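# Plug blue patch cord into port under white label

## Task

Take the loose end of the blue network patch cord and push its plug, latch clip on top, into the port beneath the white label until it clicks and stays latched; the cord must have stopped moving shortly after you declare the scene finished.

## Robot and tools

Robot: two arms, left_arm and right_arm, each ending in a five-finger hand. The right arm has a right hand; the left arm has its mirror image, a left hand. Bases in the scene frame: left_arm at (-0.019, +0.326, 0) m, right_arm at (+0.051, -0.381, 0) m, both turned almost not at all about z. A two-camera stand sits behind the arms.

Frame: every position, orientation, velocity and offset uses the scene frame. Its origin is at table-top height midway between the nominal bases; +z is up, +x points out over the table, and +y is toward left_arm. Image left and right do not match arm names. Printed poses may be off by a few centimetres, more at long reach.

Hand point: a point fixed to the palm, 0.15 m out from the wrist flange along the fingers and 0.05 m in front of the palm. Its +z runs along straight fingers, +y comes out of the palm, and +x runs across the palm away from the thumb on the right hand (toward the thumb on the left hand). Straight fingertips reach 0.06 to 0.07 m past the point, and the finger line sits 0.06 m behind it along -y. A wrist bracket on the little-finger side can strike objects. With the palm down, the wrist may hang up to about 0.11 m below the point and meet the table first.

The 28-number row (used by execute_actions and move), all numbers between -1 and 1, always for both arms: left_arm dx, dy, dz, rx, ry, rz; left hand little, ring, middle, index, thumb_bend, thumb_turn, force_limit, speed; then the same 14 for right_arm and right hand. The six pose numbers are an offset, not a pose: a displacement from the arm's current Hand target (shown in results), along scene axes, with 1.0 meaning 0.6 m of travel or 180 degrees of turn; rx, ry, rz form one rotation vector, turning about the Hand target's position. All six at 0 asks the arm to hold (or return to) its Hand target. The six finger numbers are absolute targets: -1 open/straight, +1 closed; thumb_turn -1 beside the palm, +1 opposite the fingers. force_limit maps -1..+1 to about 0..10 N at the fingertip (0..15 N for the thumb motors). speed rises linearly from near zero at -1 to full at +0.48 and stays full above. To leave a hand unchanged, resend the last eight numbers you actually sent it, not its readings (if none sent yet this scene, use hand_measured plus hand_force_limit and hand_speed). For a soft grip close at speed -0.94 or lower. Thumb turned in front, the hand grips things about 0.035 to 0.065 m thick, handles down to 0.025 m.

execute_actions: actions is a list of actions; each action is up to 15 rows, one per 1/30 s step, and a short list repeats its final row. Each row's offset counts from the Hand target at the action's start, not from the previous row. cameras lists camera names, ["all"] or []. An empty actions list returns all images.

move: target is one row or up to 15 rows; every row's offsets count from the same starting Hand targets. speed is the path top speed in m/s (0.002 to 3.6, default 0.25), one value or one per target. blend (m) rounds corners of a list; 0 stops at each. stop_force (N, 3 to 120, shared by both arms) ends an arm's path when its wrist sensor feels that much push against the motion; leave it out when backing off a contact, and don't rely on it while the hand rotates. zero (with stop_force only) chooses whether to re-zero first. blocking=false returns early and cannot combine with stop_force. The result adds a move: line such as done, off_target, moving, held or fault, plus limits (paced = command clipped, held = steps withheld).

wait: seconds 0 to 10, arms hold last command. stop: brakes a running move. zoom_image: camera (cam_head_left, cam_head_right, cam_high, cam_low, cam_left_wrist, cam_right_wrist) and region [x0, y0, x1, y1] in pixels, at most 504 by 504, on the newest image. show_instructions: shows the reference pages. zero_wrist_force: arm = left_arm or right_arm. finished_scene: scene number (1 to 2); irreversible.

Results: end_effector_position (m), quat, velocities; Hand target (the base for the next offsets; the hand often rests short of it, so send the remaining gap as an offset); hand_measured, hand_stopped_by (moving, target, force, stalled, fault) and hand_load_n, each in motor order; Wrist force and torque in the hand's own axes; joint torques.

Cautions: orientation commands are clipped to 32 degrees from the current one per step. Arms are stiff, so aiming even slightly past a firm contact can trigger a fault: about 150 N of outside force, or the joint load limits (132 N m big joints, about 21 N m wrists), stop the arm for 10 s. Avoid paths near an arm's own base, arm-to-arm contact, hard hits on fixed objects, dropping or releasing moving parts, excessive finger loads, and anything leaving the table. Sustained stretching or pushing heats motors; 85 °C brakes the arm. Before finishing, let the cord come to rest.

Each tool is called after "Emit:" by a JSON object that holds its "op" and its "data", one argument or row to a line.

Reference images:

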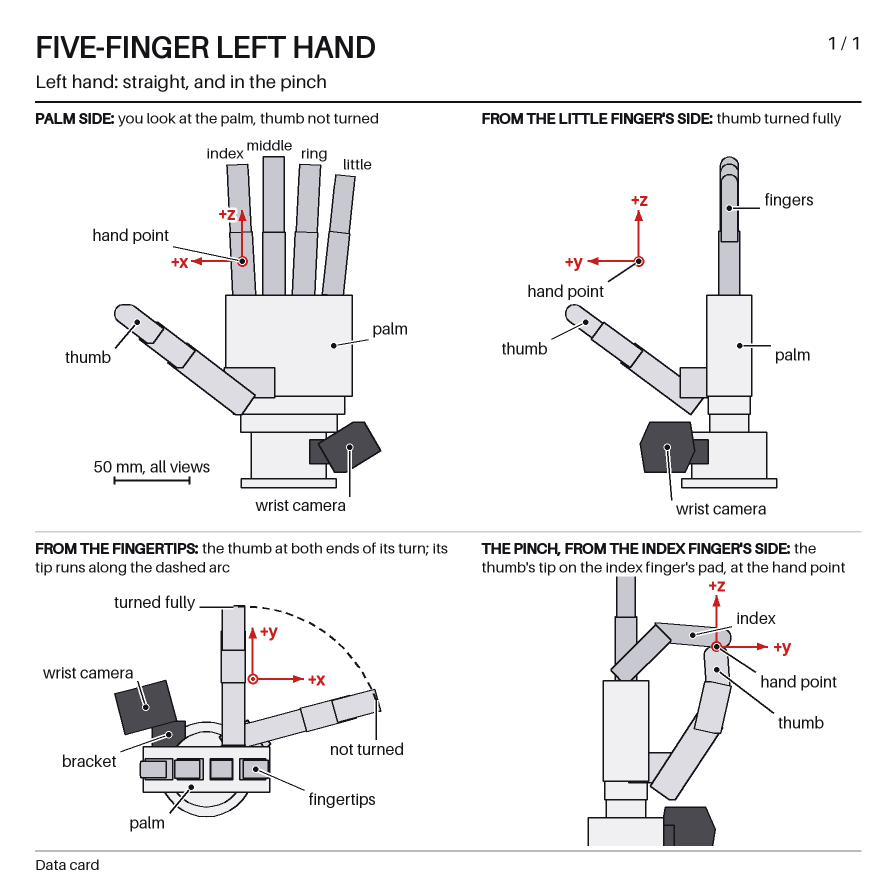

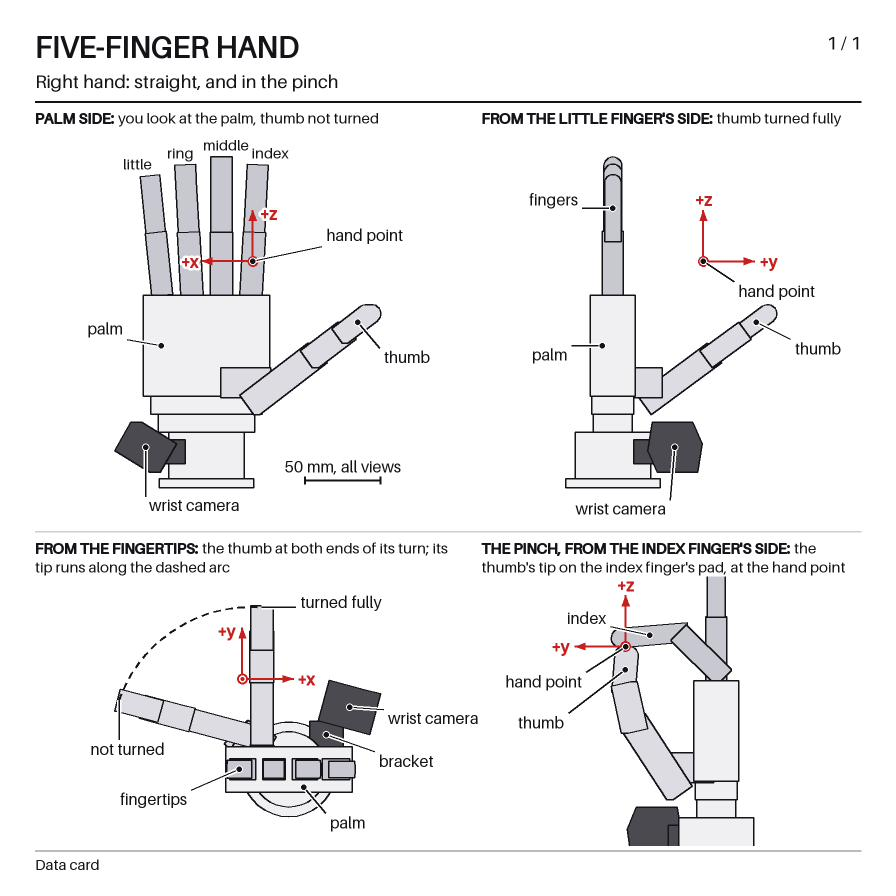

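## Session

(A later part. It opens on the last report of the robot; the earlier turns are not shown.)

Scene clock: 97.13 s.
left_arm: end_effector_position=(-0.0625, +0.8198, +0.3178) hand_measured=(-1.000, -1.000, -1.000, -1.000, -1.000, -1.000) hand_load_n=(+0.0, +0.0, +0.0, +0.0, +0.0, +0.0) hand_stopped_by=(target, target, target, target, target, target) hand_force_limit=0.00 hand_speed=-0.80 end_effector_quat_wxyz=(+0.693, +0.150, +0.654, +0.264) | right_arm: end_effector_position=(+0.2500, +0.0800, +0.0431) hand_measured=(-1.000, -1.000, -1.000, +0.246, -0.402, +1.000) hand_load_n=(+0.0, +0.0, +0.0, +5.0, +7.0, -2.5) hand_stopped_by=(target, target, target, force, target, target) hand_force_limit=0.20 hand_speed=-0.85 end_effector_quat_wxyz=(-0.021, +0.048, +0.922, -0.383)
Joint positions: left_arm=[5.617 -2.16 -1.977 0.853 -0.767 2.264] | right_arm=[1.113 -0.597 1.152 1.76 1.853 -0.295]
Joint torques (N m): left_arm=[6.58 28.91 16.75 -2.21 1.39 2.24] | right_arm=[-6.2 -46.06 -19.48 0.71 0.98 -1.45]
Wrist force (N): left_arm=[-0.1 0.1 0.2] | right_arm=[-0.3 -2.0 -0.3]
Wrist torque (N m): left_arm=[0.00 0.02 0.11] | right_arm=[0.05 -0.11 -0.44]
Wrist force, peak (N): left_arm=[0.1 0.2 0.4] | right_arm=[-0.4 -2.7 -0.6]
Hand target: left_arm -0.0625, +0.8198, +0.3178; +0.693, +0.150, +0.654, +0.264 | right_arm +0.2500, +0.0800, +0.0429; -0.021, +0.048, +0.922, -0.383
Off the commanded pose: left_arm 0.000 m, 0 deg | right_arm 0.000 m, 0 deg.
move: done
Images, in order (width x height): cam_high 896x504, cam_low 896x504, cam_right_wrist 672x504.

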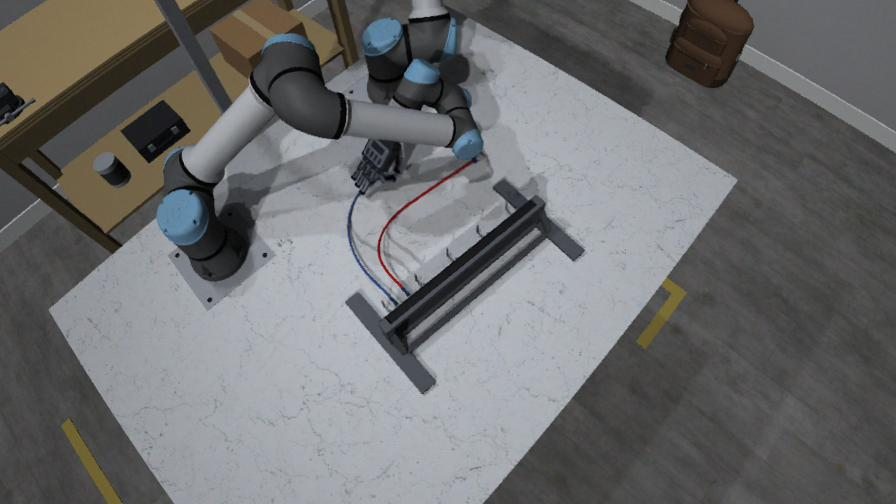

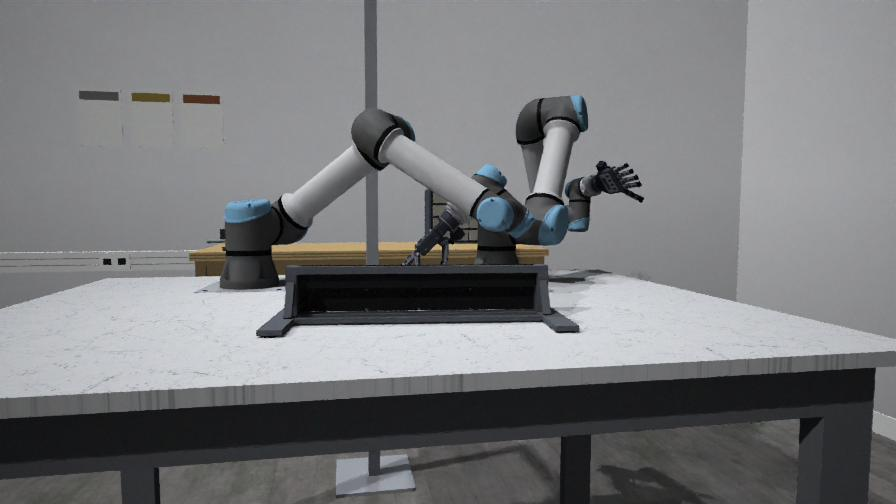

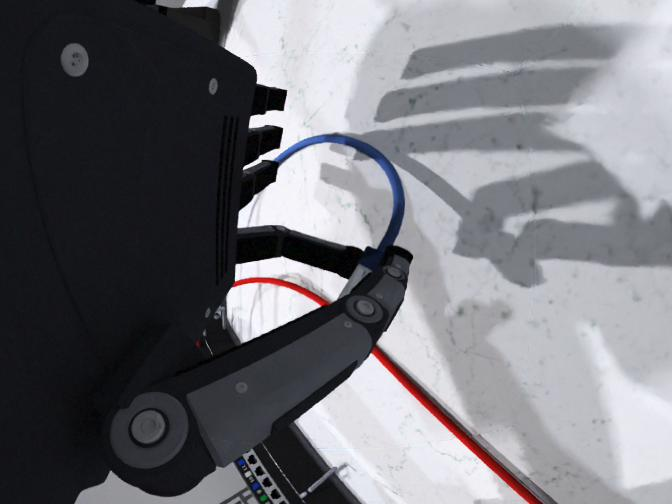

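Emit:
{"op": "move", "data": {
  "target": [0,0,0,0,0,0,-1,-1,-1,-1,-1,-1,0,-0.8,0.0,0.0,-0.0512,0,0,0,-1,-1,-1,0.7,-0.4,1,0.2,-0.85],
  "cameras": ["cam_right_wrist"],
  "speed": 0.03,
  "stop_force": 12
}}

Emit:
{"op": "zoom_image", "data": {
  "camera": "cam_right_wrist",
  "region": [310, 200, 430, 310]
}}

Scene clock: 99.40 s.
left_arm: end_effector_position=(-0.0625, +0.8198, +0.3178) hand_measured=(-1.000, -1.000, -1.000, -1.000, -1.000, -1.000) hand_load_n=(+0.0, +0.0, +0.0, +0.0, +0.0, +0.0) hand_stopped_by=(target, target, target, target, target, target) hand_force_limit=0.00 hand_speed=-0.80 end_effector_quat_wxyz=(+0.693, +0.150, +0.654, +0.264) | right_arm: end_effector_position=(+0.2500, +0.0800, +0.0122) hand_measured=(-1.000, -1.000, -1.000, +0.246, -0.402, +1.000) hand_load_n=(+0.0, +0.0, +0.0, +6.0, +6.0, -2.0) hand_stopped_by=(target, target, target, force, target, target) hand_force_limit=0.20 hand_speed=-0.85 end_effector_quat_wxyz=(-0.021, +0.048, +0.922, -0.383)
Joint positions: left_arm=[5.617 -2.16 -1.977 0.853 -0.767 2.264] | right_arm=[1.113 -0.554 1.155 1.713 1.853 -0.295]
Joint torques (N m): left_arm=[5.77 28.26 18.44 -2.16 1.47 1.87] | right_arm=[-6.08 -43.89 -20.21 0.49 0.74 -1.28]
Wrist force (N): left_arm=[0.1 0.0 0.1] | right_arm=[-2.7 -6.4 -2.8]
Wrist torque (N m): left_arm=[-0.01 0.00 0.12] | right_arm=[-0.18 -0.05 -0.48]
Wrist force, peak (N): left_arm=[0.0 0.0 0.4] | right_arm=[-2.7 -6.6 -2.9]
Hand target: left_arm -0.0625, +0.8198, +0.3178; +0.693, +0.150, +0.654, +0.264 | right_arm +0.2500, +0.0800, +0.0122; -0.021, +0.048, +0.922, -0.383
Off the commanded pose: left_arm 0.000 m, 0 deg | right_arm 0.000 m, 0 deg.
move: done
Images, in order (width x height): cam_right_wrist 672x504.

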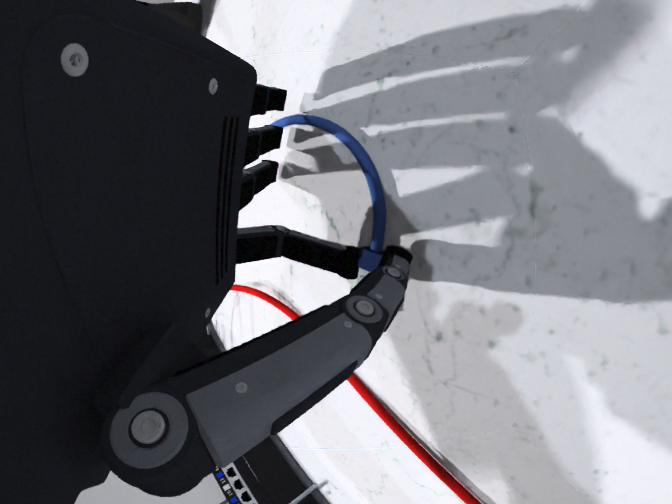

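Scaled by 4.200 from the camera's 672x504 image, which has a finer 960x720 frame.

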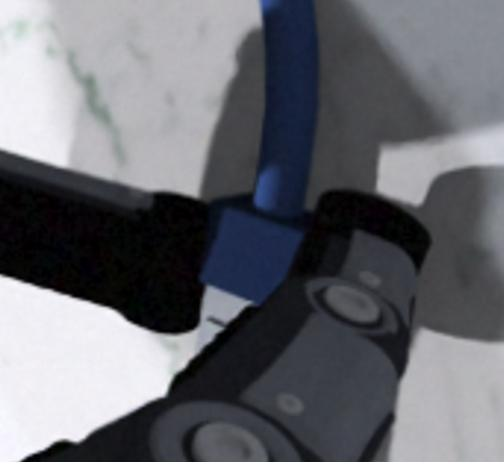

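Emit:
{"op": "move", "data": {
  "target": [0,0,0,0,0,0,-1,-1,-1,-1,-1,-1,0,-0.8,0.0,0.0,0.025,0,0,0,-1,-1,-1,0.7,-0.4,1,0.2,-0.85],
  "cameras": [],
  "speed": 0.03
}}

Emit:
{"op": "execute_actions", "data": {
  "actions": [
    [[0,0,0,0,0,0,-1,-1,-1,-1,-1,-1,0,-0.8,0,0,0.0,0,0,0,-1,-1,0.2,0.7,-0.4,1,-0.3,-0.3]],
    [[0,0,0,0,0,0,-1,-1,-1,-1,-1,-1,0,-0.8,0,0,0.0,0,0,0,-1,-1,0.2,0.7,-0.4,1,-0.3,-0.3]],
    [[0,0,0,0,0,0,-1,-1,-1,-1,-1,-1,0,-0.8,0,0,0.0,0,0,0,-1,-1,0.6,0.7,-0.4,1,-0.3,-0.85]],
    [[0,0,0,0,0,0,-1,-1,-1,-1,-1,-1,0,-0.8,0,0,0.0,0,0,0,-1,-1,0.6,0.7,-0.4,1,-0.3,-0.85]],
    [[0,0,0,0,0,0,-1,-1,-1,-1,-1,-1,0,-0.8,0,0,0.0,0,0,0,-1,-1,0.6,0.7,-0.4,1,-0.3,-0.85]]
  ],
  "cameras": ["cam_right_wrist"]
}}

Emit:
{"op": "zoom_image", "data": {
  "camera": "cam_right_wrist",
  "region": [310, 200, 430, 310]
}}

Scene clock: 101.70 s.
left_arm: end_effector_position=(-0.0625, +0.8198, +0.3178) hand_measured=(-1.000, -1.000, -1.000, -1.000, -1.000, -1.000) hand_load_n=(+0.0, +0.0, +0.0, +0.0, +0.0, +0.0) hand_stopped_by=(target, target, target, target, target, target) hand_force_limit=0.00 hand_speed=-0.80 end_effector_quat_wxyz=(+0.693, +0.150, +0.654, +0.264) | right_arm: end_effector_position=(+0.2500, +0.0800, +0.0269) hand_measured=(-1.000, -1.000, -1.000, +0.246, -0.402, +1.000) hand_load_n=(+0.0, +0.0, +0.0, +5.5, +7.0, -3.0) hand_stopped_by=(target, target, target, force, target, target) hand_force_limit=0.20 hand_speed=-0.85 end_effector_quat_wxyz=(-0.021, +0.048, +0.922, -0.383)
Joint positions: left_arm=[5.617 -2.16 -1.977 0.853 -0.767 2.264] | right_arm=[1.113 -0.575 1.154 1.735 1.853 -0.295]
Joint torques (N m): left_arm=[6.26 28.55 18.72 -2.38 1.32 2.07] | right_arm=[-6.05 -64.1 -21.81 4.72 1 -1.59]
Wrist force (N): left_arm=[0.0 0.0 0.1] | right_arm=[-0.1 -1.8 0.0]
Wrist torque (N m): left_arm=[-0.02 0.01 0.11] | right_arm=[0.05 -0.16 -0.41]
Wrist force, peak (N): left_arm=[0.3 0.1 0.3] | right_arm=[-2.8 -6.7 -3.1]
Hand target: left_arm -0.0625, +0.8198, +0.3178; +0.693, +0.150, +0.654, +0.264 | right_arm +0.2500, +0.0800, +0.0272; -0.021, +0.048, +0.922, -0.383
Off the commanded pose: left_arm 0.000 m, 0 deg | right_arm 0.000 m, 0 deg.
move: done
No camera images: "cameras" was empty.

Scene clock: 104.40 s.
left_arm: end_effector_position=(-0.0625, +0.8198, +0.3178) hand_measured=(-1.000, -1.000, -1.000, -1.000, -1.000, -1.000) hand_load_n=(+0.0, +0.0, +0.0, +0.0, +0.0, +0.0) hand_stopped_by=(target, target, target, target, target, target) hand_force_limit=0.00 hand_speed=-0.80 end_effector_quat_wxyz=(+0.693, +0.150, +0.654, +0.264) | right_arm: end_effector_position=(+0.2500, +0.0800, +0.0272) hand_measured=(-1.000, -1.000, -0.484, +0.246, -0.402, +1.000) hand_load_n=(+0.0, +0.0, +7.5, +6.0, +7.0, -2.5) hand_stopped_by=(target, target, force, force, target, target) hand_force_limit=-0.30 hand_speed=-0.85 end_effector_quat_wxyz=(-0.021, +0.048, +0.922, -0.383)
Joint positions: left_arm=[5.617 -2.16 -1.977 0.853 -0.767 2.264] | right_arm=[1.113 -0.575 1.154 1.736 1.853 -0.295]
Joint torques (N m): left_arm=[5.52 27.5 17.72 -2.48 1.56 2.16] | right_arm=[-5.91 -41.96 -9.5 -1.2 -1.48 -1.61]
Wrist force (N): left_arm=[0.0 0.0 0.3] | right_arm=[0.0 -12.8 -3.6]
Wrist torque (N m): left_arm=[-0.03 0.02 0.11] | right_arm=[0.24 -0.04 -0.68]
Wrist force, peak (N): left_arm=[0.2 0.3 0.2] | right_arm=[1.5 -12.2 -9.8]
Hand target: left_arm -0.0625, +0.8198, +0.3178; +0.693, +0.150, +0.654, +0.264 | right_arm +0.2500, +0.0800, +0.0272; -0.021, +0.048, +0.922, -0.383
Off the commanded pose: left_arm 0.000 m, 0 deg | right_arm 0.000 m, 0 deg.
Images, in order (width x height): cam_right_wrist 672x504.

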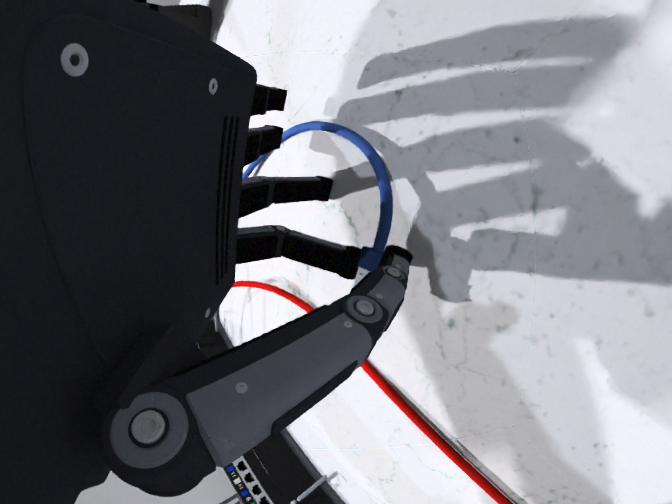

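Scaled by 4.200 from the camera's 672x504 image, which has a finer 960x720 frame.

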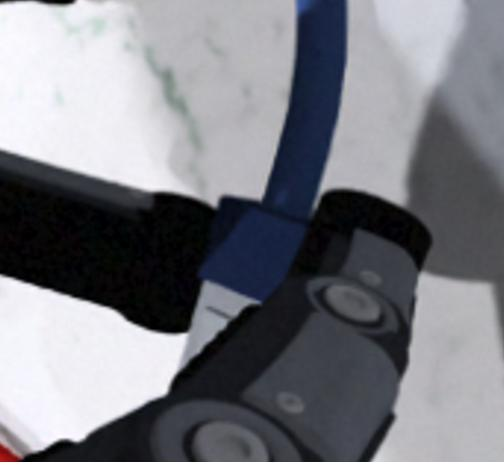

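Emit:
{"op": "move", "data": {
  "target": [0,0,0,0,0,0,-1,-1,-1,-1,-1,-1,0,-0.8,0.0,0.0,0.03,0,0,0,-1,-1,0.6,0.7,-0.4,1,-0.3,-0.85],
  "cameras": [],
  "speed": 0.05
}}

Emit:
{"op": "execute_actions", "data": {
  "actions": [
    [[0,0,0,0,0,0,-1,-1,-1,-1,-1,-1,0,-0.8,0,0,0.0,0,0,0,-1,-1,0.22,0.7,-0.4,1,-0.3,-0.5]],
    [[0,0,0,0,0,0,-1,-1,-1,-1,-1,-1,0,-0.8,0,0,0.0,0,0,0,-1,-1,0.22,0.7,-0.4,1,-0.3,-0.5]],
    [[0,0,0,0,0,0,-1,-1,-1,-1,-1,-1,0,-0.8,0,0,0.0,0,0,0,-1,-1,0.6,0.7,-0.4,1,-0.3,-0.85]],
    [[0,0,0,0,0,0,-1,-1,-1,-1,-1,-1,0,-0.8,0,0,0.0,0,0,0,-1,-1,0.6,0.7,-0.4,1,-0.3,-0.85]],
    [[0,0,0,0,0,0,-1,-1,-1,-1,-1,-1,0,-0.8,0,0,0.0,0,0,0,-1,-1,0.6,0.7,-0.4,1,-0.3,-0.85]]
  ],
  "cameras": ["cam_right_wrist"]
}}

Emit:
{"op": "zoom_image", "data": {
  "camera": "cam_right_wrist",
  "region": [310, 200, 430, 310]
}}

Scene clock: 105.50 s.
left_arm: end_effector_position=(-0.0625, +0.8198, +0.3178) hand_measured=(-1.000, -1.000, -1.000, -1.000, -1.000, -1.000) hand_load_n=(+0.0, +0.0, +0.0, +0.0, +0.0, +0.0) hand_stopped_by=(target, target, target, target, target, target) hand_force_limit=0.00 hand_speed=-0.80 end_effector_quat_wxyz=(+0.693, +0.150, +0.654, +0.264) | right_arm: end_effector_position=(+0.2500, +0.0800, +0.0449) hand_measured=(-1.000, -1.000, -0.484, +0.246, -0.402, +1.000) hand_load_n=(+0.0, +0.0, +0.0, +6.0, +7.0, -3.0) hand_stopped_by=(target, target, force, force, target, target) hand_force_limit=-0.30 hand_speed=-0.85 end_effector_quat_wxyz=(-0.021, +0.048, +0.922, -0.383)
Joint positions: left_arm=[5.617 -2.16 -1.977 0.853 -0.767 2.264] | right_arm=[1.113 -0.6 1.151 1.763 1.853 -0.295]
Joint torques (N m): left_arm=[6.91 27.64 17.19 -2.18 1.38 2.28] | right_arm=[-4.5 -65.3 -22.16 4.85 -0.73 -1.54]
Wrist force (N): left_arm=[-0.1 0.2 0.1] | right_arm=[-0.2 -2.2 0.3]
Wrist torque (N m): left_arm=[0.00 0.03 0.10] | right_arm=[-0.02 -0.16 -0.43]
Wrist force, peak (N): left_arm=[-0.4 0.1 0.2] | right_arm=[0.0 -13.6 -3.7]
Hand target: left_arm -0.0625, +0.8198, +0.3178; +0.693, +0.150, +0.654, +0.264 | right_arm +0.2500, +0.0800, +0.0452; -0.021, +0.048, +0.922, -0.383
Off the commanded pose: left_arm 0.000 m, 0 deg | right_arm 0.000 m, 0 deg.
move: done
No camera images: "cameras" was empty.

Scene clock: 108.20 s.
left_arm: end_effector_position=(-0.0625, +0.8198, +0.3178) hand_measured=(-1.000, -1.000, -1.000, -1.000, -1.000, -1.000) hand_load_n=(+0.0, +0.0, +0.0, +0.0, +0.0, +0.0) hand_stopped_by=(target, target, target, target, target, target) hand_force_limit=0.00 hand_speed=-0.80 end_effector_quat_wxyz=(+0.693, +0.150, +0.654, +0.264) | right_arm: end_effector_position=(+0.2500, +0.0800, +0.0452) hand_measured=(-1.000, -1.000, +0.218, +0.246, -0.402, +1.000) hand_load_n=(+0.0, +0.0, +4.5, +5.5, +9.0, +1.5) hand_stopped_by=(target, target, force, force, target, target) hand_force_limit=-0.30 hand_speed=-0.85 end_effector_quat_wxyz=(-0.021, +0.048, +0.922, -0.383)
Joint positions: left_arm=[5.617 -2.16 -1.977 0.853 -0.767 2.264] | right_arm=[1.113 -0.6 1.151 1.764 1.853 -0.295]
Joint torques (N m): left_arm=[5.75 28.79 16.7 -2.13 1.5 2.03] | right_arm=[-4.61 -66.22 -19.99 4.54 1.04 -0.41]
Wrist force (N): left_arm=[-0.1 0.1 0.2] | right_arm=[-0.1 -2.1 -0.3]
Wrist torque (N m): left_arm=[-0.01 0.02 0.11] | right_arm=[0.04 -0.15 -0.42]
Wrist force, peak (N): left_arm=[0.2 0.1 0.4] | right_arm=[-0.2 -2.5 0.1]
Hand target: left_arm -0.0625, +0.8198, +0.3178; +0.693, +0.150, +0.654, +0.264 | right_arm +0.2500, +0.0800, +0.0452; -0.021, +0.048, +0.922, -0.383
Off the commanded pose: left_arm 0.000 m, 0 deg | right_arm 0.000 m, 0 deg.
Images, in order (width x height): cam_right_wrist 672x504.

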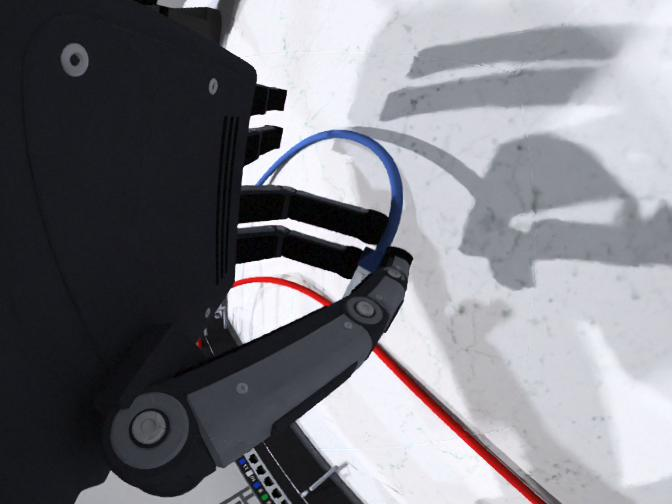

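Scaled by 4.200 from the camera's 672x504 image, which has a finer 960x720 frame.

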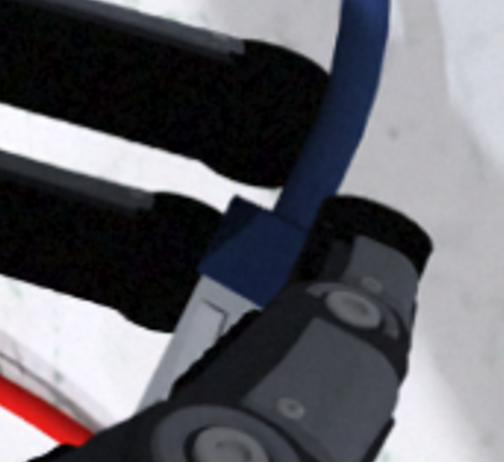

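Emit:
{"op": "zoom_image", "data": {
  "camera": "cam_right_wrist",
  "region": [330, 240, 390, 310]
}}

Emit:
{"op": "wait", "data": {
  "seconds": 0.1,
  "cameras": ["cam_low","cam_high","cam_head_left","cam_head_right"]
}}

Emit:
{"op": "zoom_image", "data": {
  "camera": "cam_high",
  "region": [350, 140, 420, 200]
}}

Emit:
{"op": "zoom_image", "data": {
  "camera": "cam_head_left",
  "region": [380, 400, 480, 500]
}}

Scaled by 7.200 from the camera's 672x504 image, which has a finer 960x720 frame.

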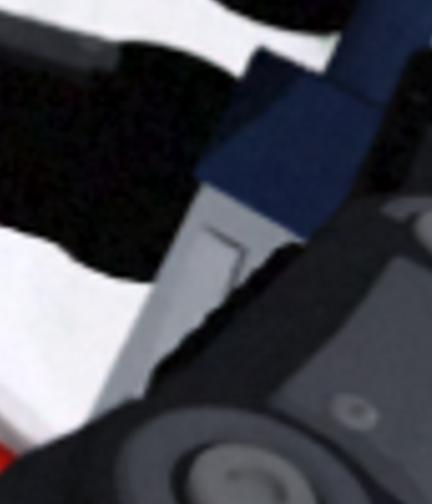

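Scene clock: 108.83 s.
left_arm: end_effector_position=(-0.0625, +0.8198, +0.3178) hand_measured=(-1.000, -1.000, -1.000, -1.000, -1.000, -1.000) hand_load_n=(+0.0, +0.0, +0.0, +0.0, +0.0, +0.0) hand_stopped_by=(target, target, target, target, target, target) hand_force_limit=0.00 hand_speed=-0.80 end_effector_quat_wxyz=(+0.693, +0.150, +0.654, +0.264) | right_arm: end_effector_position=(+0.2500, +0.0800, +0.0452) hand_measured=(-1.000, -1.000, +0.218, +0.246, -0.402, +1.000) hand_load_n=(+0.0, +0.0, +4.5, +5.5, +9.0, +1.5) hand_stopped_by=(target, target, force, force, target, target) hand_force_limit=-0.30 hand_speed=-0.85 end_effector_quat_wxyz=(-0.021, +0.048, +0.922, -0.383)
Joint positions: left_arm=[5.617 -2.16 -1.977 0.853 -0.767 2.264] | right_arm=[1.113 -0.6 1.151 1.764 1.853 -0.295]
Joint torques (N m): left_arm=[5.13 28.67 18.49 -2.21 1.3 2.1] | right_arm=[-4.02 -65.63 -19.33 4.38 0.86 -0.07]
Wrist force (N): left_arm=[0.0 0.1 0.0] | right_arm=[-0.6 -2.2 -0.1]
Wrist torque (N m): left_arm=[0.00 0.01 0.11] | right_arm=[0.00 -0.09 -0.46]
Wrist force, peak (N): left_arm=[-0.3 0.1 0.4] | right_arm=[-0.3 -2.3 -0.3]
Hand target: left_arm -0.0625, +0.8198, +0.3178; +0.693, +0.150, +0.654, +0.264 | right_arm +0.2500, +0.0800, +0.0452; -0.021, +0.048, +0.922, -0.383
Off the commanded pose: left_arm 0.000 m, 0 deg | right_arm 0.000 m, 0 deg.
wait: 0.10 s; at rest from the start
Images, in order (width x height): cam_head_left 896x504, cam_head_right 896x504, cam_high 896x504, cam_low 896x504.

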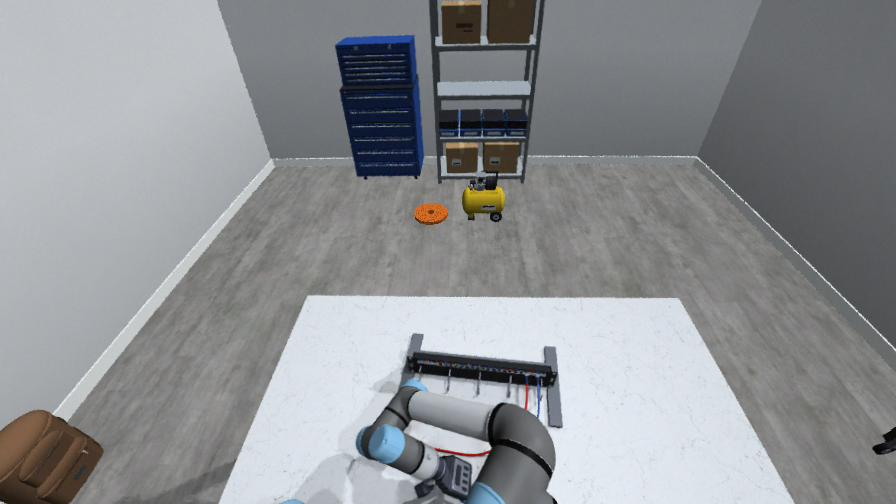

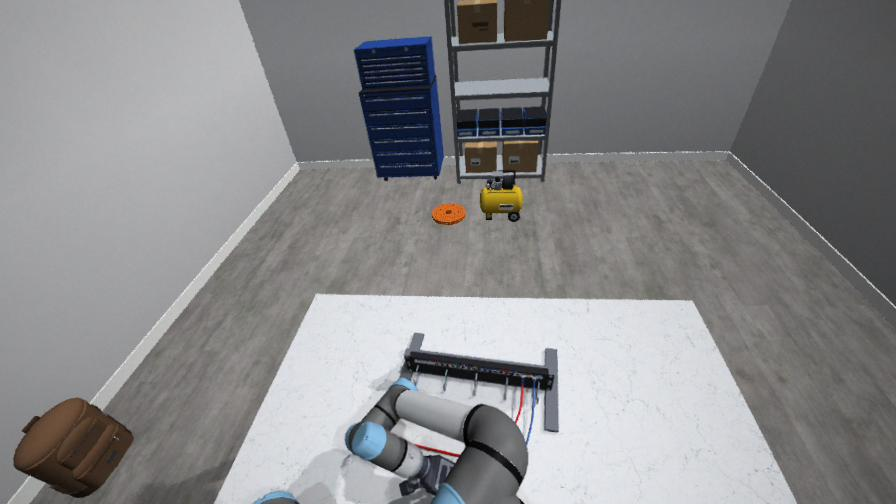

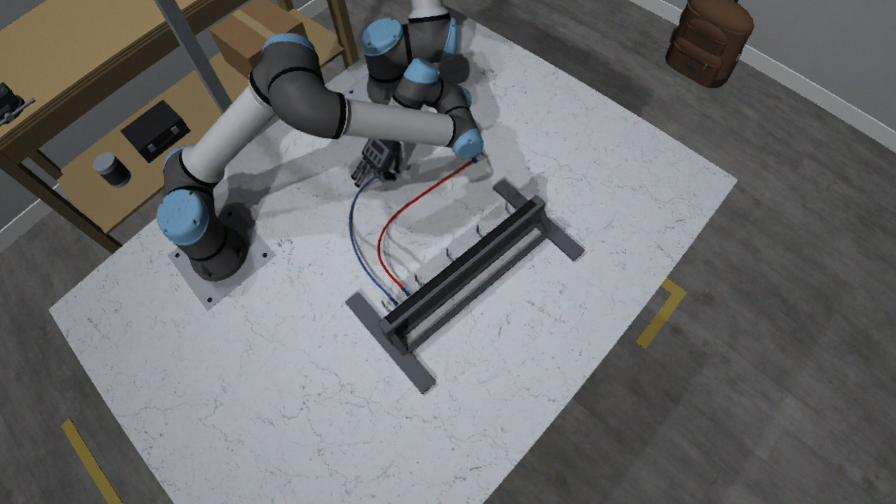

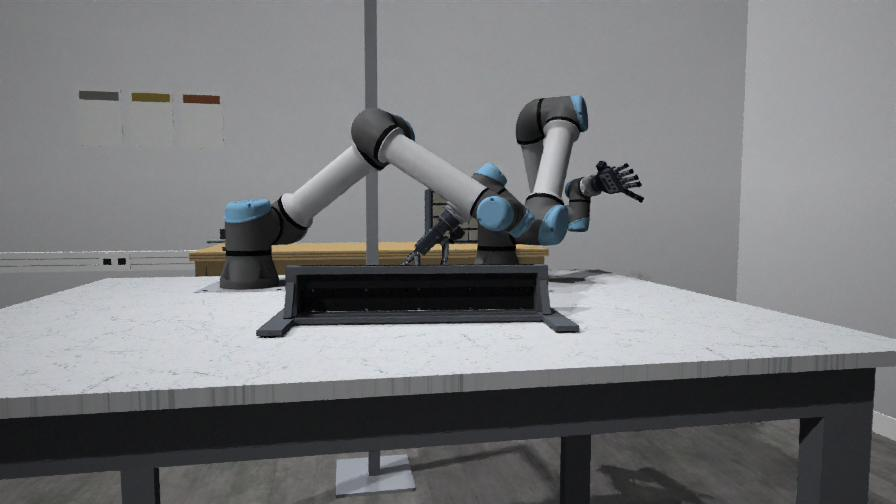

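Scaled by 7.200 from the camera's 896x504 image, which has a finer 1280x720 frame.

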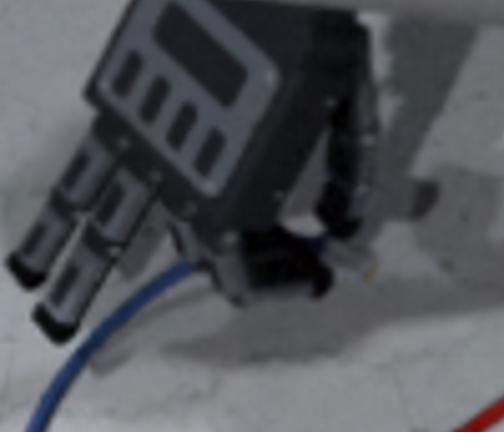

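Scaled by 5.040 from the camera's 896x504 image, which has a finer 1280x720 frame.

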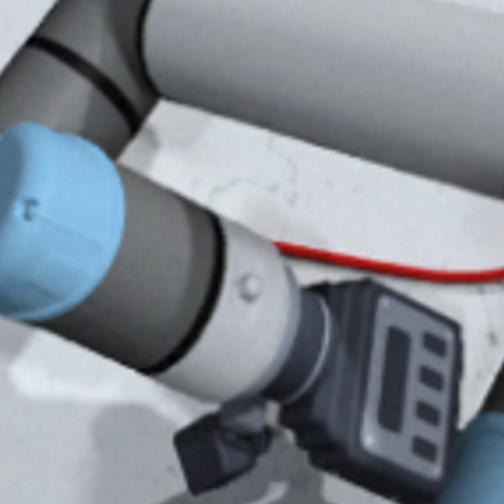

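Emit:
{"op": "move", "data": {
  "target": [
    [0,0,0,0,0,0,-1,-1,-1,-1,-1,-1,0,-0.8,0.1,-0.02,0.09,0,0,0,-1,-1,0.6,0.7,-0.4,1,-0.3,-0.85],
    [0,0,0,0,0,0,-1,-1,-1,-1,-1,-1,0,-0.8,0.36,-0.04,0.09,0,0,0,-1,-1,0.6,0.7,-0.4,1,-0.3,-0.85]
  ],
  "blend": 0.03,
  "cameras": ["all"],
  "speed": 0.1
}}

Emit:
{"op": "zoom_image", "data": {
  "camera": "cam_right_wrist",
  "region": [310, 200, 430, 310]
}}

Scene clock: 112.60 s.
left_arm: end_effector_position=(-0.0625, +0.8198, +0.3178) hand_measured=(-1.000, -1.000, -1.000, -1.000, -1.000, -1.000) hand_load_n=(+0.0, +0.0, +0.0, +0.0, +0.0, +0.0) hand_stopped_by=(target, target, target, target, target, target) hand_force_limit=0.00 hand_speed=-0.80 end_effector_quat_wxyz=(+0.693, +0.150, +0.654, +0.264) | right_arm: end_effector_position=(+0.4660, +0.0560, +0.0992) hand_measured=(-1.000, -1.000, +0.218, +0.246, -0.402, +1.000) hand_load_n=(+0.0, +0.0, +3.5, +6.0, +9.0, +1.5) hand_stopped_by=(target, target, force, force, target, target) hand_force_limit=-0.30 hand_speed=-0.85 end_effector_quat_wxyz=(-0.021, +0.048, +0.922, -0.383)
Joint positions: left_arm=[5.617 -2.16 -1.977 0.853 -0.767 2.264] | right_arm=[0.825 -0.446 0.673 2.001 2.039 -0.531]
Joint torques (N m): left_arm=[5.86 29.5 17.5 -2.25 1.45 2.05] | right_arm=[-12.32 -52.02 -24.94 4.77 2.34 -1.86]
Wrist force (N): left_arm=[0.1 0.0 0.3] | right_arm=[-0.1 -1.8 -0.1]
Wrist torque (N m): left_arm=[-0.04 0.01 0.12] | right_arm=[0.03 -0.12 -0.35]
Wrist force, peak (N): left_arm=[-0.1 0.2 0.3] | right_arm=[0.1 -2.4 -0.4]
Hand target: left_arm -0.0625, +0.8198, +0.3178; +0.693, +0.150, +0.654, +0.264 | right_arm +0.4660, +0.0560, +0.0992; -0.021, +0.048, +0.922, -0.383
Off the commanded pose: left_arm 0.000 m, 0 deg | right_arm 0.000 m, 0 deg.
move: done

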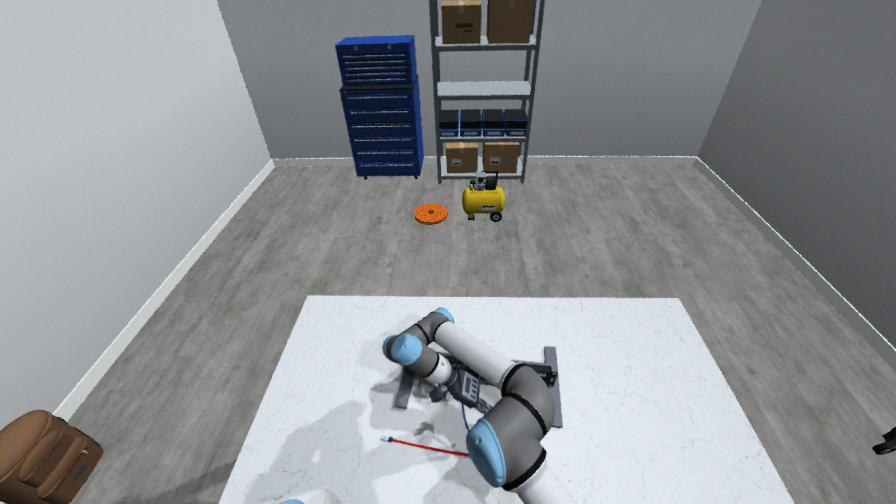

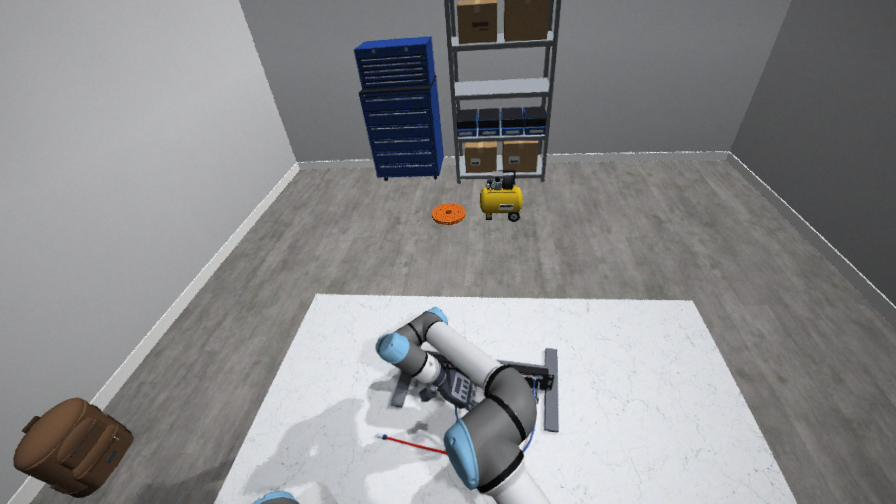

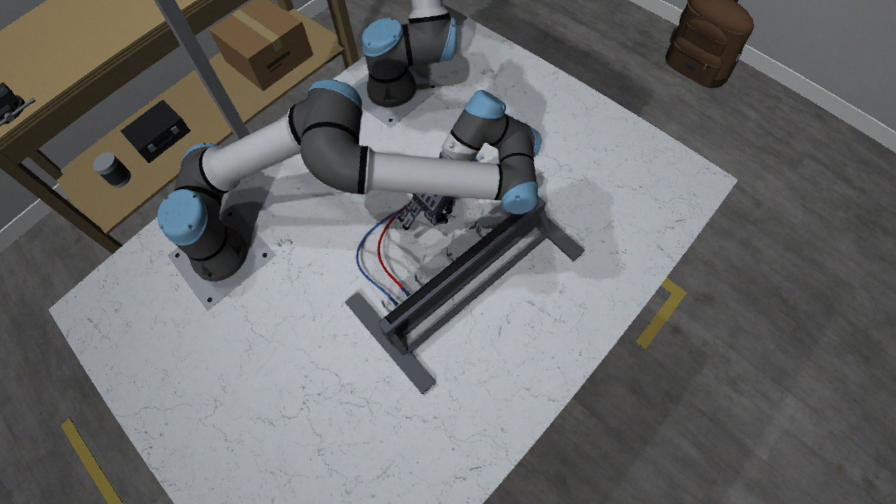

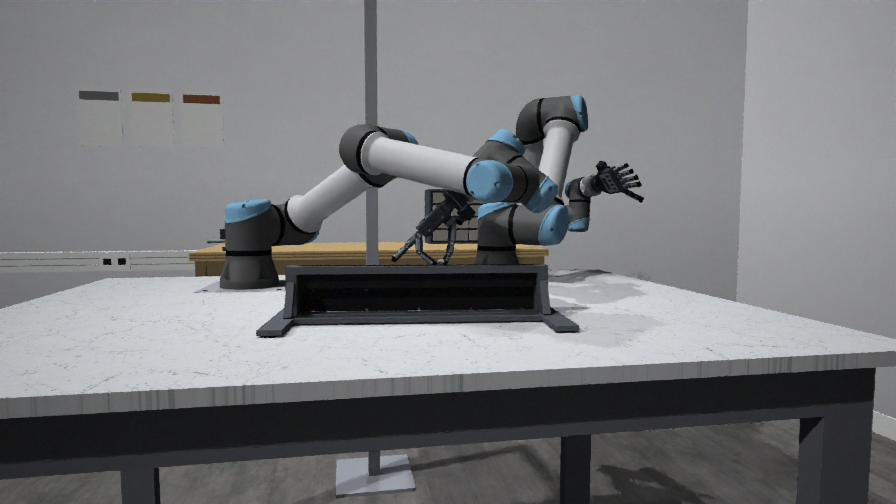

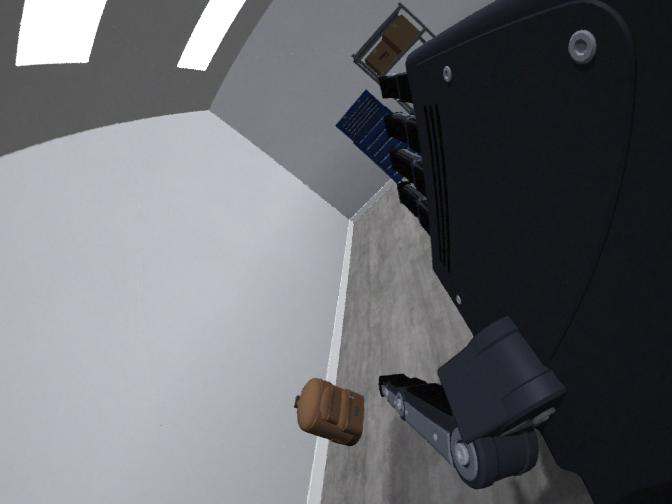

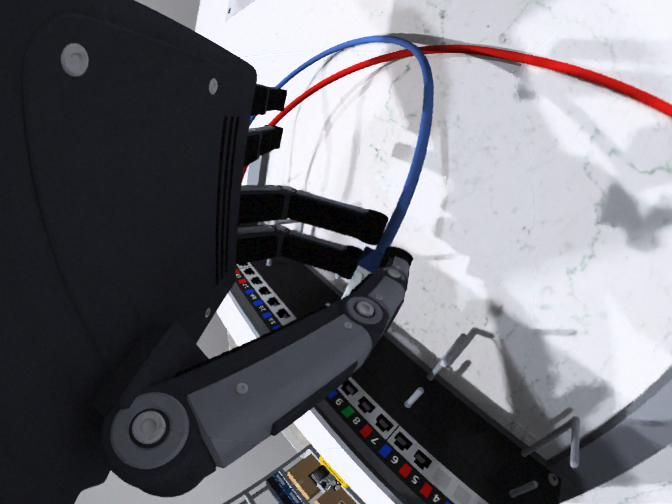

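Scaled by 4.200 from the camera's 672x504 image, which has a finer 960x720 frame.

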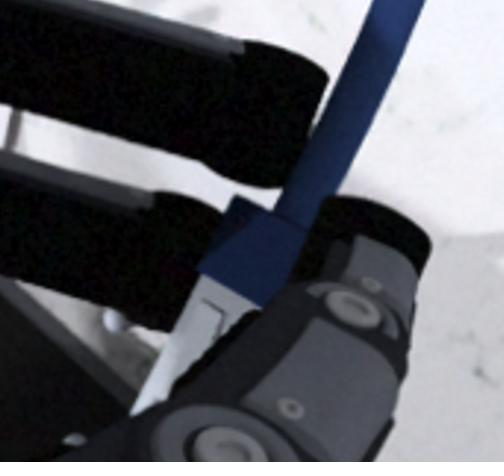

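Emit:
{"op": "zoom_image", "data": {
  "camera": "cam_right_wrist",
  "region": [225, 245, 345, 345]
}}

Emit:
{"op": "zoom_image", "data": {
  "camera": "cam_right_wrist",
  "region": [315, 340, 455, 500]
}}

Scaled by 4.200 from the camera's 672x504 image, which has a finer 960x720 frame.

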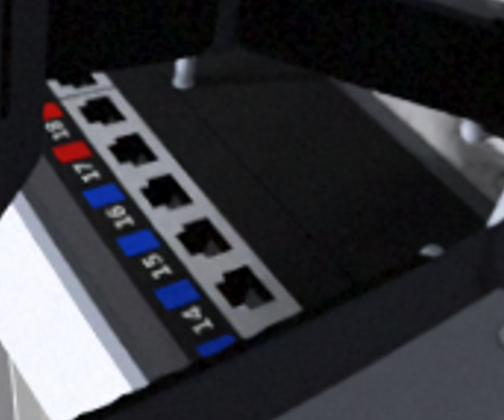

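Scaled by 3.150 from the camera's 672x504 image, which has a finer 960x720 frame.

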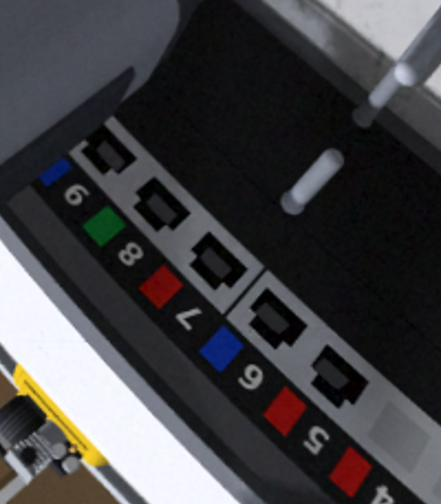

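Emit:
{"op": "move", "data": {
  "target": [0,0,0,0,0,0,-1,-1,-1,-1,-1,-1,0,-0.8,-0.01,0,0.01,0.0099,0.094,0,-1,-1,0.6,0.7,-0.4,1,-0.3,-0.85],
  "cameras": ["cam_right_wrist","cam_low"],
  "speed": 0.1
}}

Emit:
{"op": "zoom_image", "data": {
  "camera": "cam_right_wrist",
  "region": [310, 200, 430, 310]
}}

Emit:
{"op": "zoom_image", "data": {
  "camera": "cam_right_wrist",
  "region": [225, 245, 365, 445]
}}

Scene clock: 116.20 s.
left_arm: end_effector_position=(-0.0625, +0.8198, +0.3178) hand_measured=(-1.000, -1.000, -1.000, -1.000, -1.000, -1.000) hand_load_n=(+0.0, +0.0, +0.0, +0.0, +0.0, +0.0) hand_stopped_by=(target, target, target, target, target, target) hand_force_limit=0.00 hand_speed=-0.80 end_effector_quat_wxyz=(+0.693, +0.150, +0.654, +0.264) | right_arm: end_effector_position=(+0.4600, +0.0560, +0.1051) hand_measured=(-1.000, -1.000, +0.218, +0.246, -0.402, +1.000) hand_load_n=(+0.0, +0.0, +3.5, +6.5, +8.5, +1.5) hand_stopped_by=(target, target, force, force, target, target) hand_force_limit=-0.30 hand_speed=-0.85 end_effector_quat_wxyz=(-0.157, -0.009, +0.915, -0.371)
Joint positions: left_arm=[5.617 -2.16 -1.977 0.853 -0.767 2.264] | right_arm=[0.761 -0.346 0.479 2.209 1.913 -0.741]
Joint torques (N m): left_arm=[5.33 28.43 18.08 -2.18 1.16 1.88] | right_arm=[-11.26 -56.52 -24.22 4.34 -1.73 -1.61]
Wrist force (N): left_arm=[0.1 0.0 0.0] | right_arm=[0.2 -1.8 0.0]
Wrist torque (N m): left_arm=[-0.01 0.00 0.12] | right_arm=[0.02 -0.13 -0.23]
Wrist force, peak (N): left_arm=[0.0 0.2 0.3] | right_arm=[-0.2 -2.4 0.2]
Hand target: left_arm -0.0625, +0.8198, +0.3178; +0.693, +0.150, +0.654, +0.264 | right_arm +0.4600, +0.0560, +0.1052; -0.157, -0.009, +0.915, -0.371
Off the commanded pose: left_arm 0.000 m, 0 deg | right_arm 0.000 m, 0 deg.
move: done
Images, in order (width x height): cam_low 896x504, cam_right_wrist 672x504.

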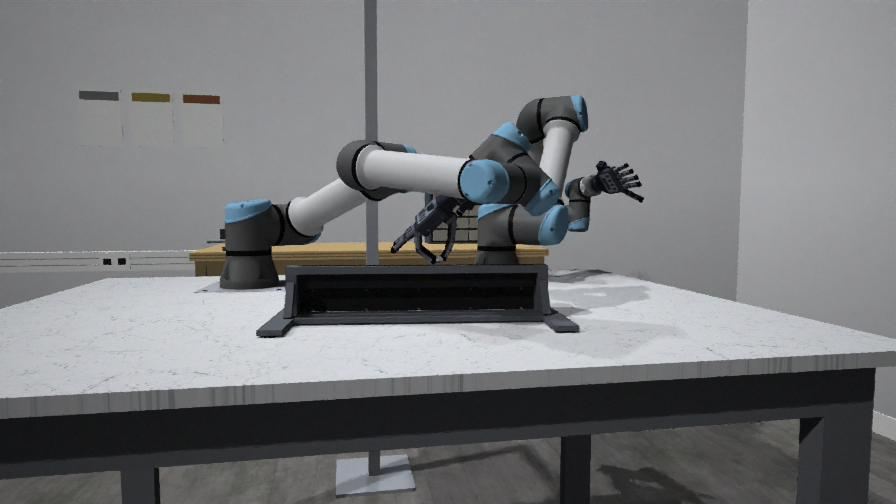

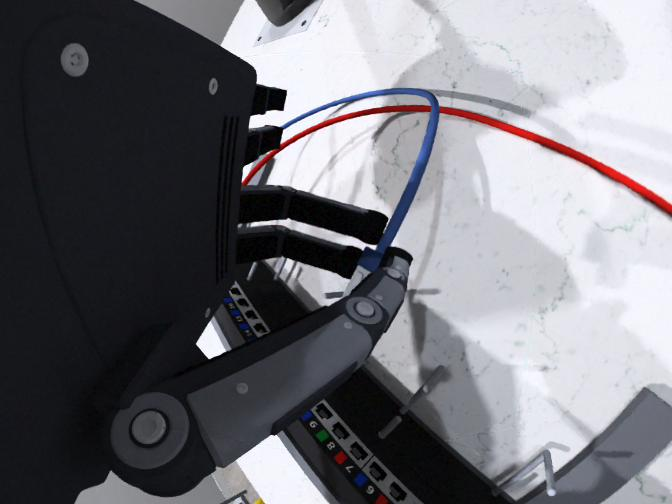

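Scaled by 4.200 from the camera's 672x504 image, which has a finer 960x720 frame.

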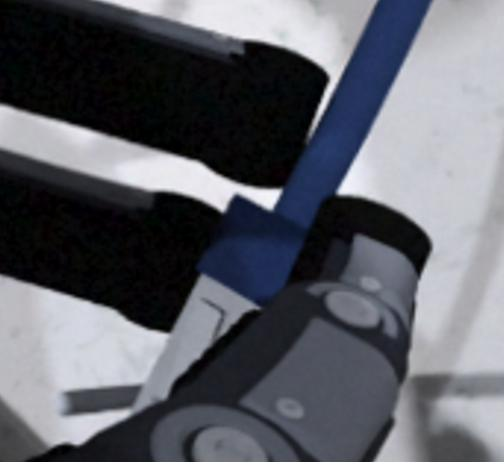

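Scaled by 2.520 from the camera's 672x504 image, which has a finer 960x720 frame.

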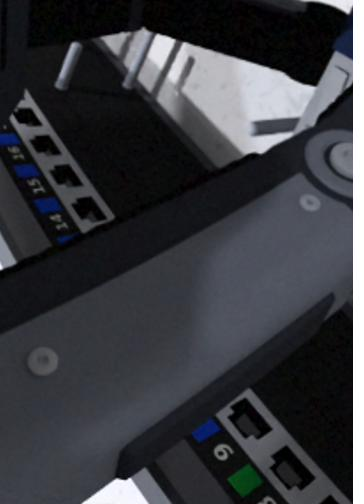

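Emit:
{"op": "move", "data": {
  "target": [0,0,0,0,0,0,-1,-1,-1,-1,-1,-1,0,-0.8,0.0267,-0.06,0.108,-0.0099,-0.094,0,-1,-1,0.6,0.7,-0.4,1,-0.3,-0.85],
  "cameras": ["cam_right_wrist"],
  "speed": 0.12
}}

Emit:
{"op": "zoom_image", "data": {
  "camera": "cam_right_wrist",
  "region": [340, 270, 500, 430]
}}

Scene clock: 118.53 s.
left_arm: end_effector_position=(-0.0625, +0.8198, +0.3178) hand_measured=(-1.000, -1.000, -1.000, -1.000, -1.000, -1.000) hand_load_n=(+0.0, +0.0, +0.0, +0.0, +0.0, +0.0) hand_stopped_by=(target, target, target, target, target, target) hand_force_limit=0.00 hand_speed=-0.80 end_effector_quat_wxyz=(+0.693, +0.150, +0.654, +0.264) | right_arm: end_effector_position=(+0.4760, +0.0201, +0.1699) hand_measured=(-1.000, -1.000, +0.218, +0.246, -0.402, +1.000) hand_load_n=(+0.0, +0.0, +3.5, +6.5, +8.5, +1.5) hand_stopped_by=(target, target, force, force, target, target) hand_force_limit=-0.30 hand_speed=-0.85 end_effector_quat_wxyz=(-0.021, +0.048, +0.922, -0.383)
Joint positions: left_arm=[5.617 -2.16 -1.977 0.853 -0.767 2.264] | right_arm=[0.776 -0.577 0.741 2.043 2.069 -0.576]
Joint torques (N m): left_arm=[6.09 28.8 17.16 -2.26 1.17 1.92] | right_arm=[10.65 -69.29 -12.87 0.94 2.43 1.76]
Wrist force (N): left_arm=[0.1 0.0 0.1] | right_arm=[-0.1 -1.5 0.1]
Wrist torque (N m): left_arm=[-0.01 0.00 0.12] | right_arm=[0.06 -0.13 -0.42]
Wrist force, peak (N): left_arm=[0.1 0.0 0.5] | right_arm=[0.2 -2.4 -0.4]
Hand target: left_arm -0.0625, +0.8198, +0.3178; +0.693, +0.150, +0.654, +0.264 | right_arm +0.4761, +0.0200, +0.1700; -0.021, +0.048, +0.922, -0.383
Off the commanded pose: left_arm 0.000 m, 0 deg | right_arm 0.000 m, 0 deg.
move: done
Images, in order (width x height): cam_right_wrist 672x504.

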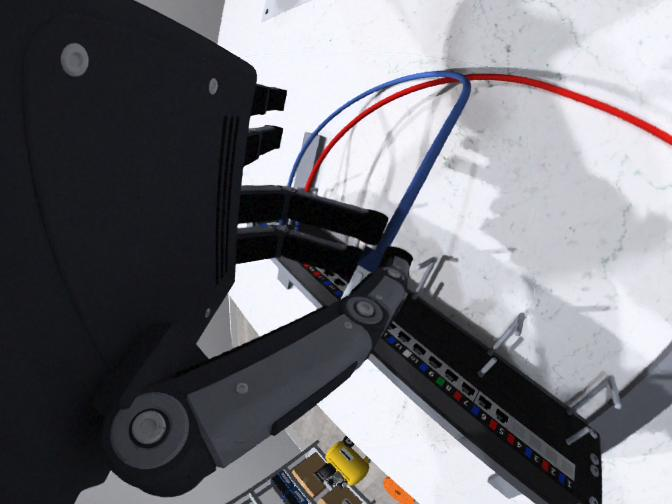

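Scaled by 3.150 from the camera's 672x504 image, which has a finer 960x720 frame.

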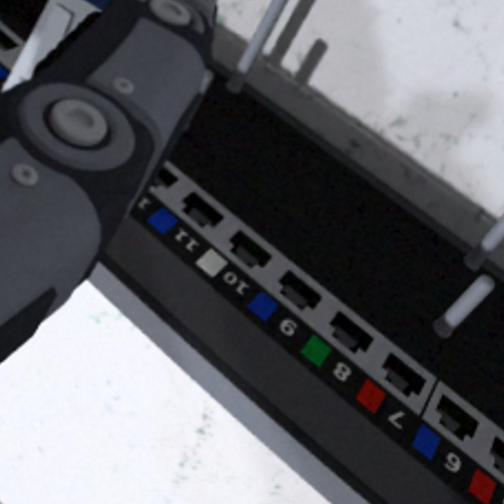

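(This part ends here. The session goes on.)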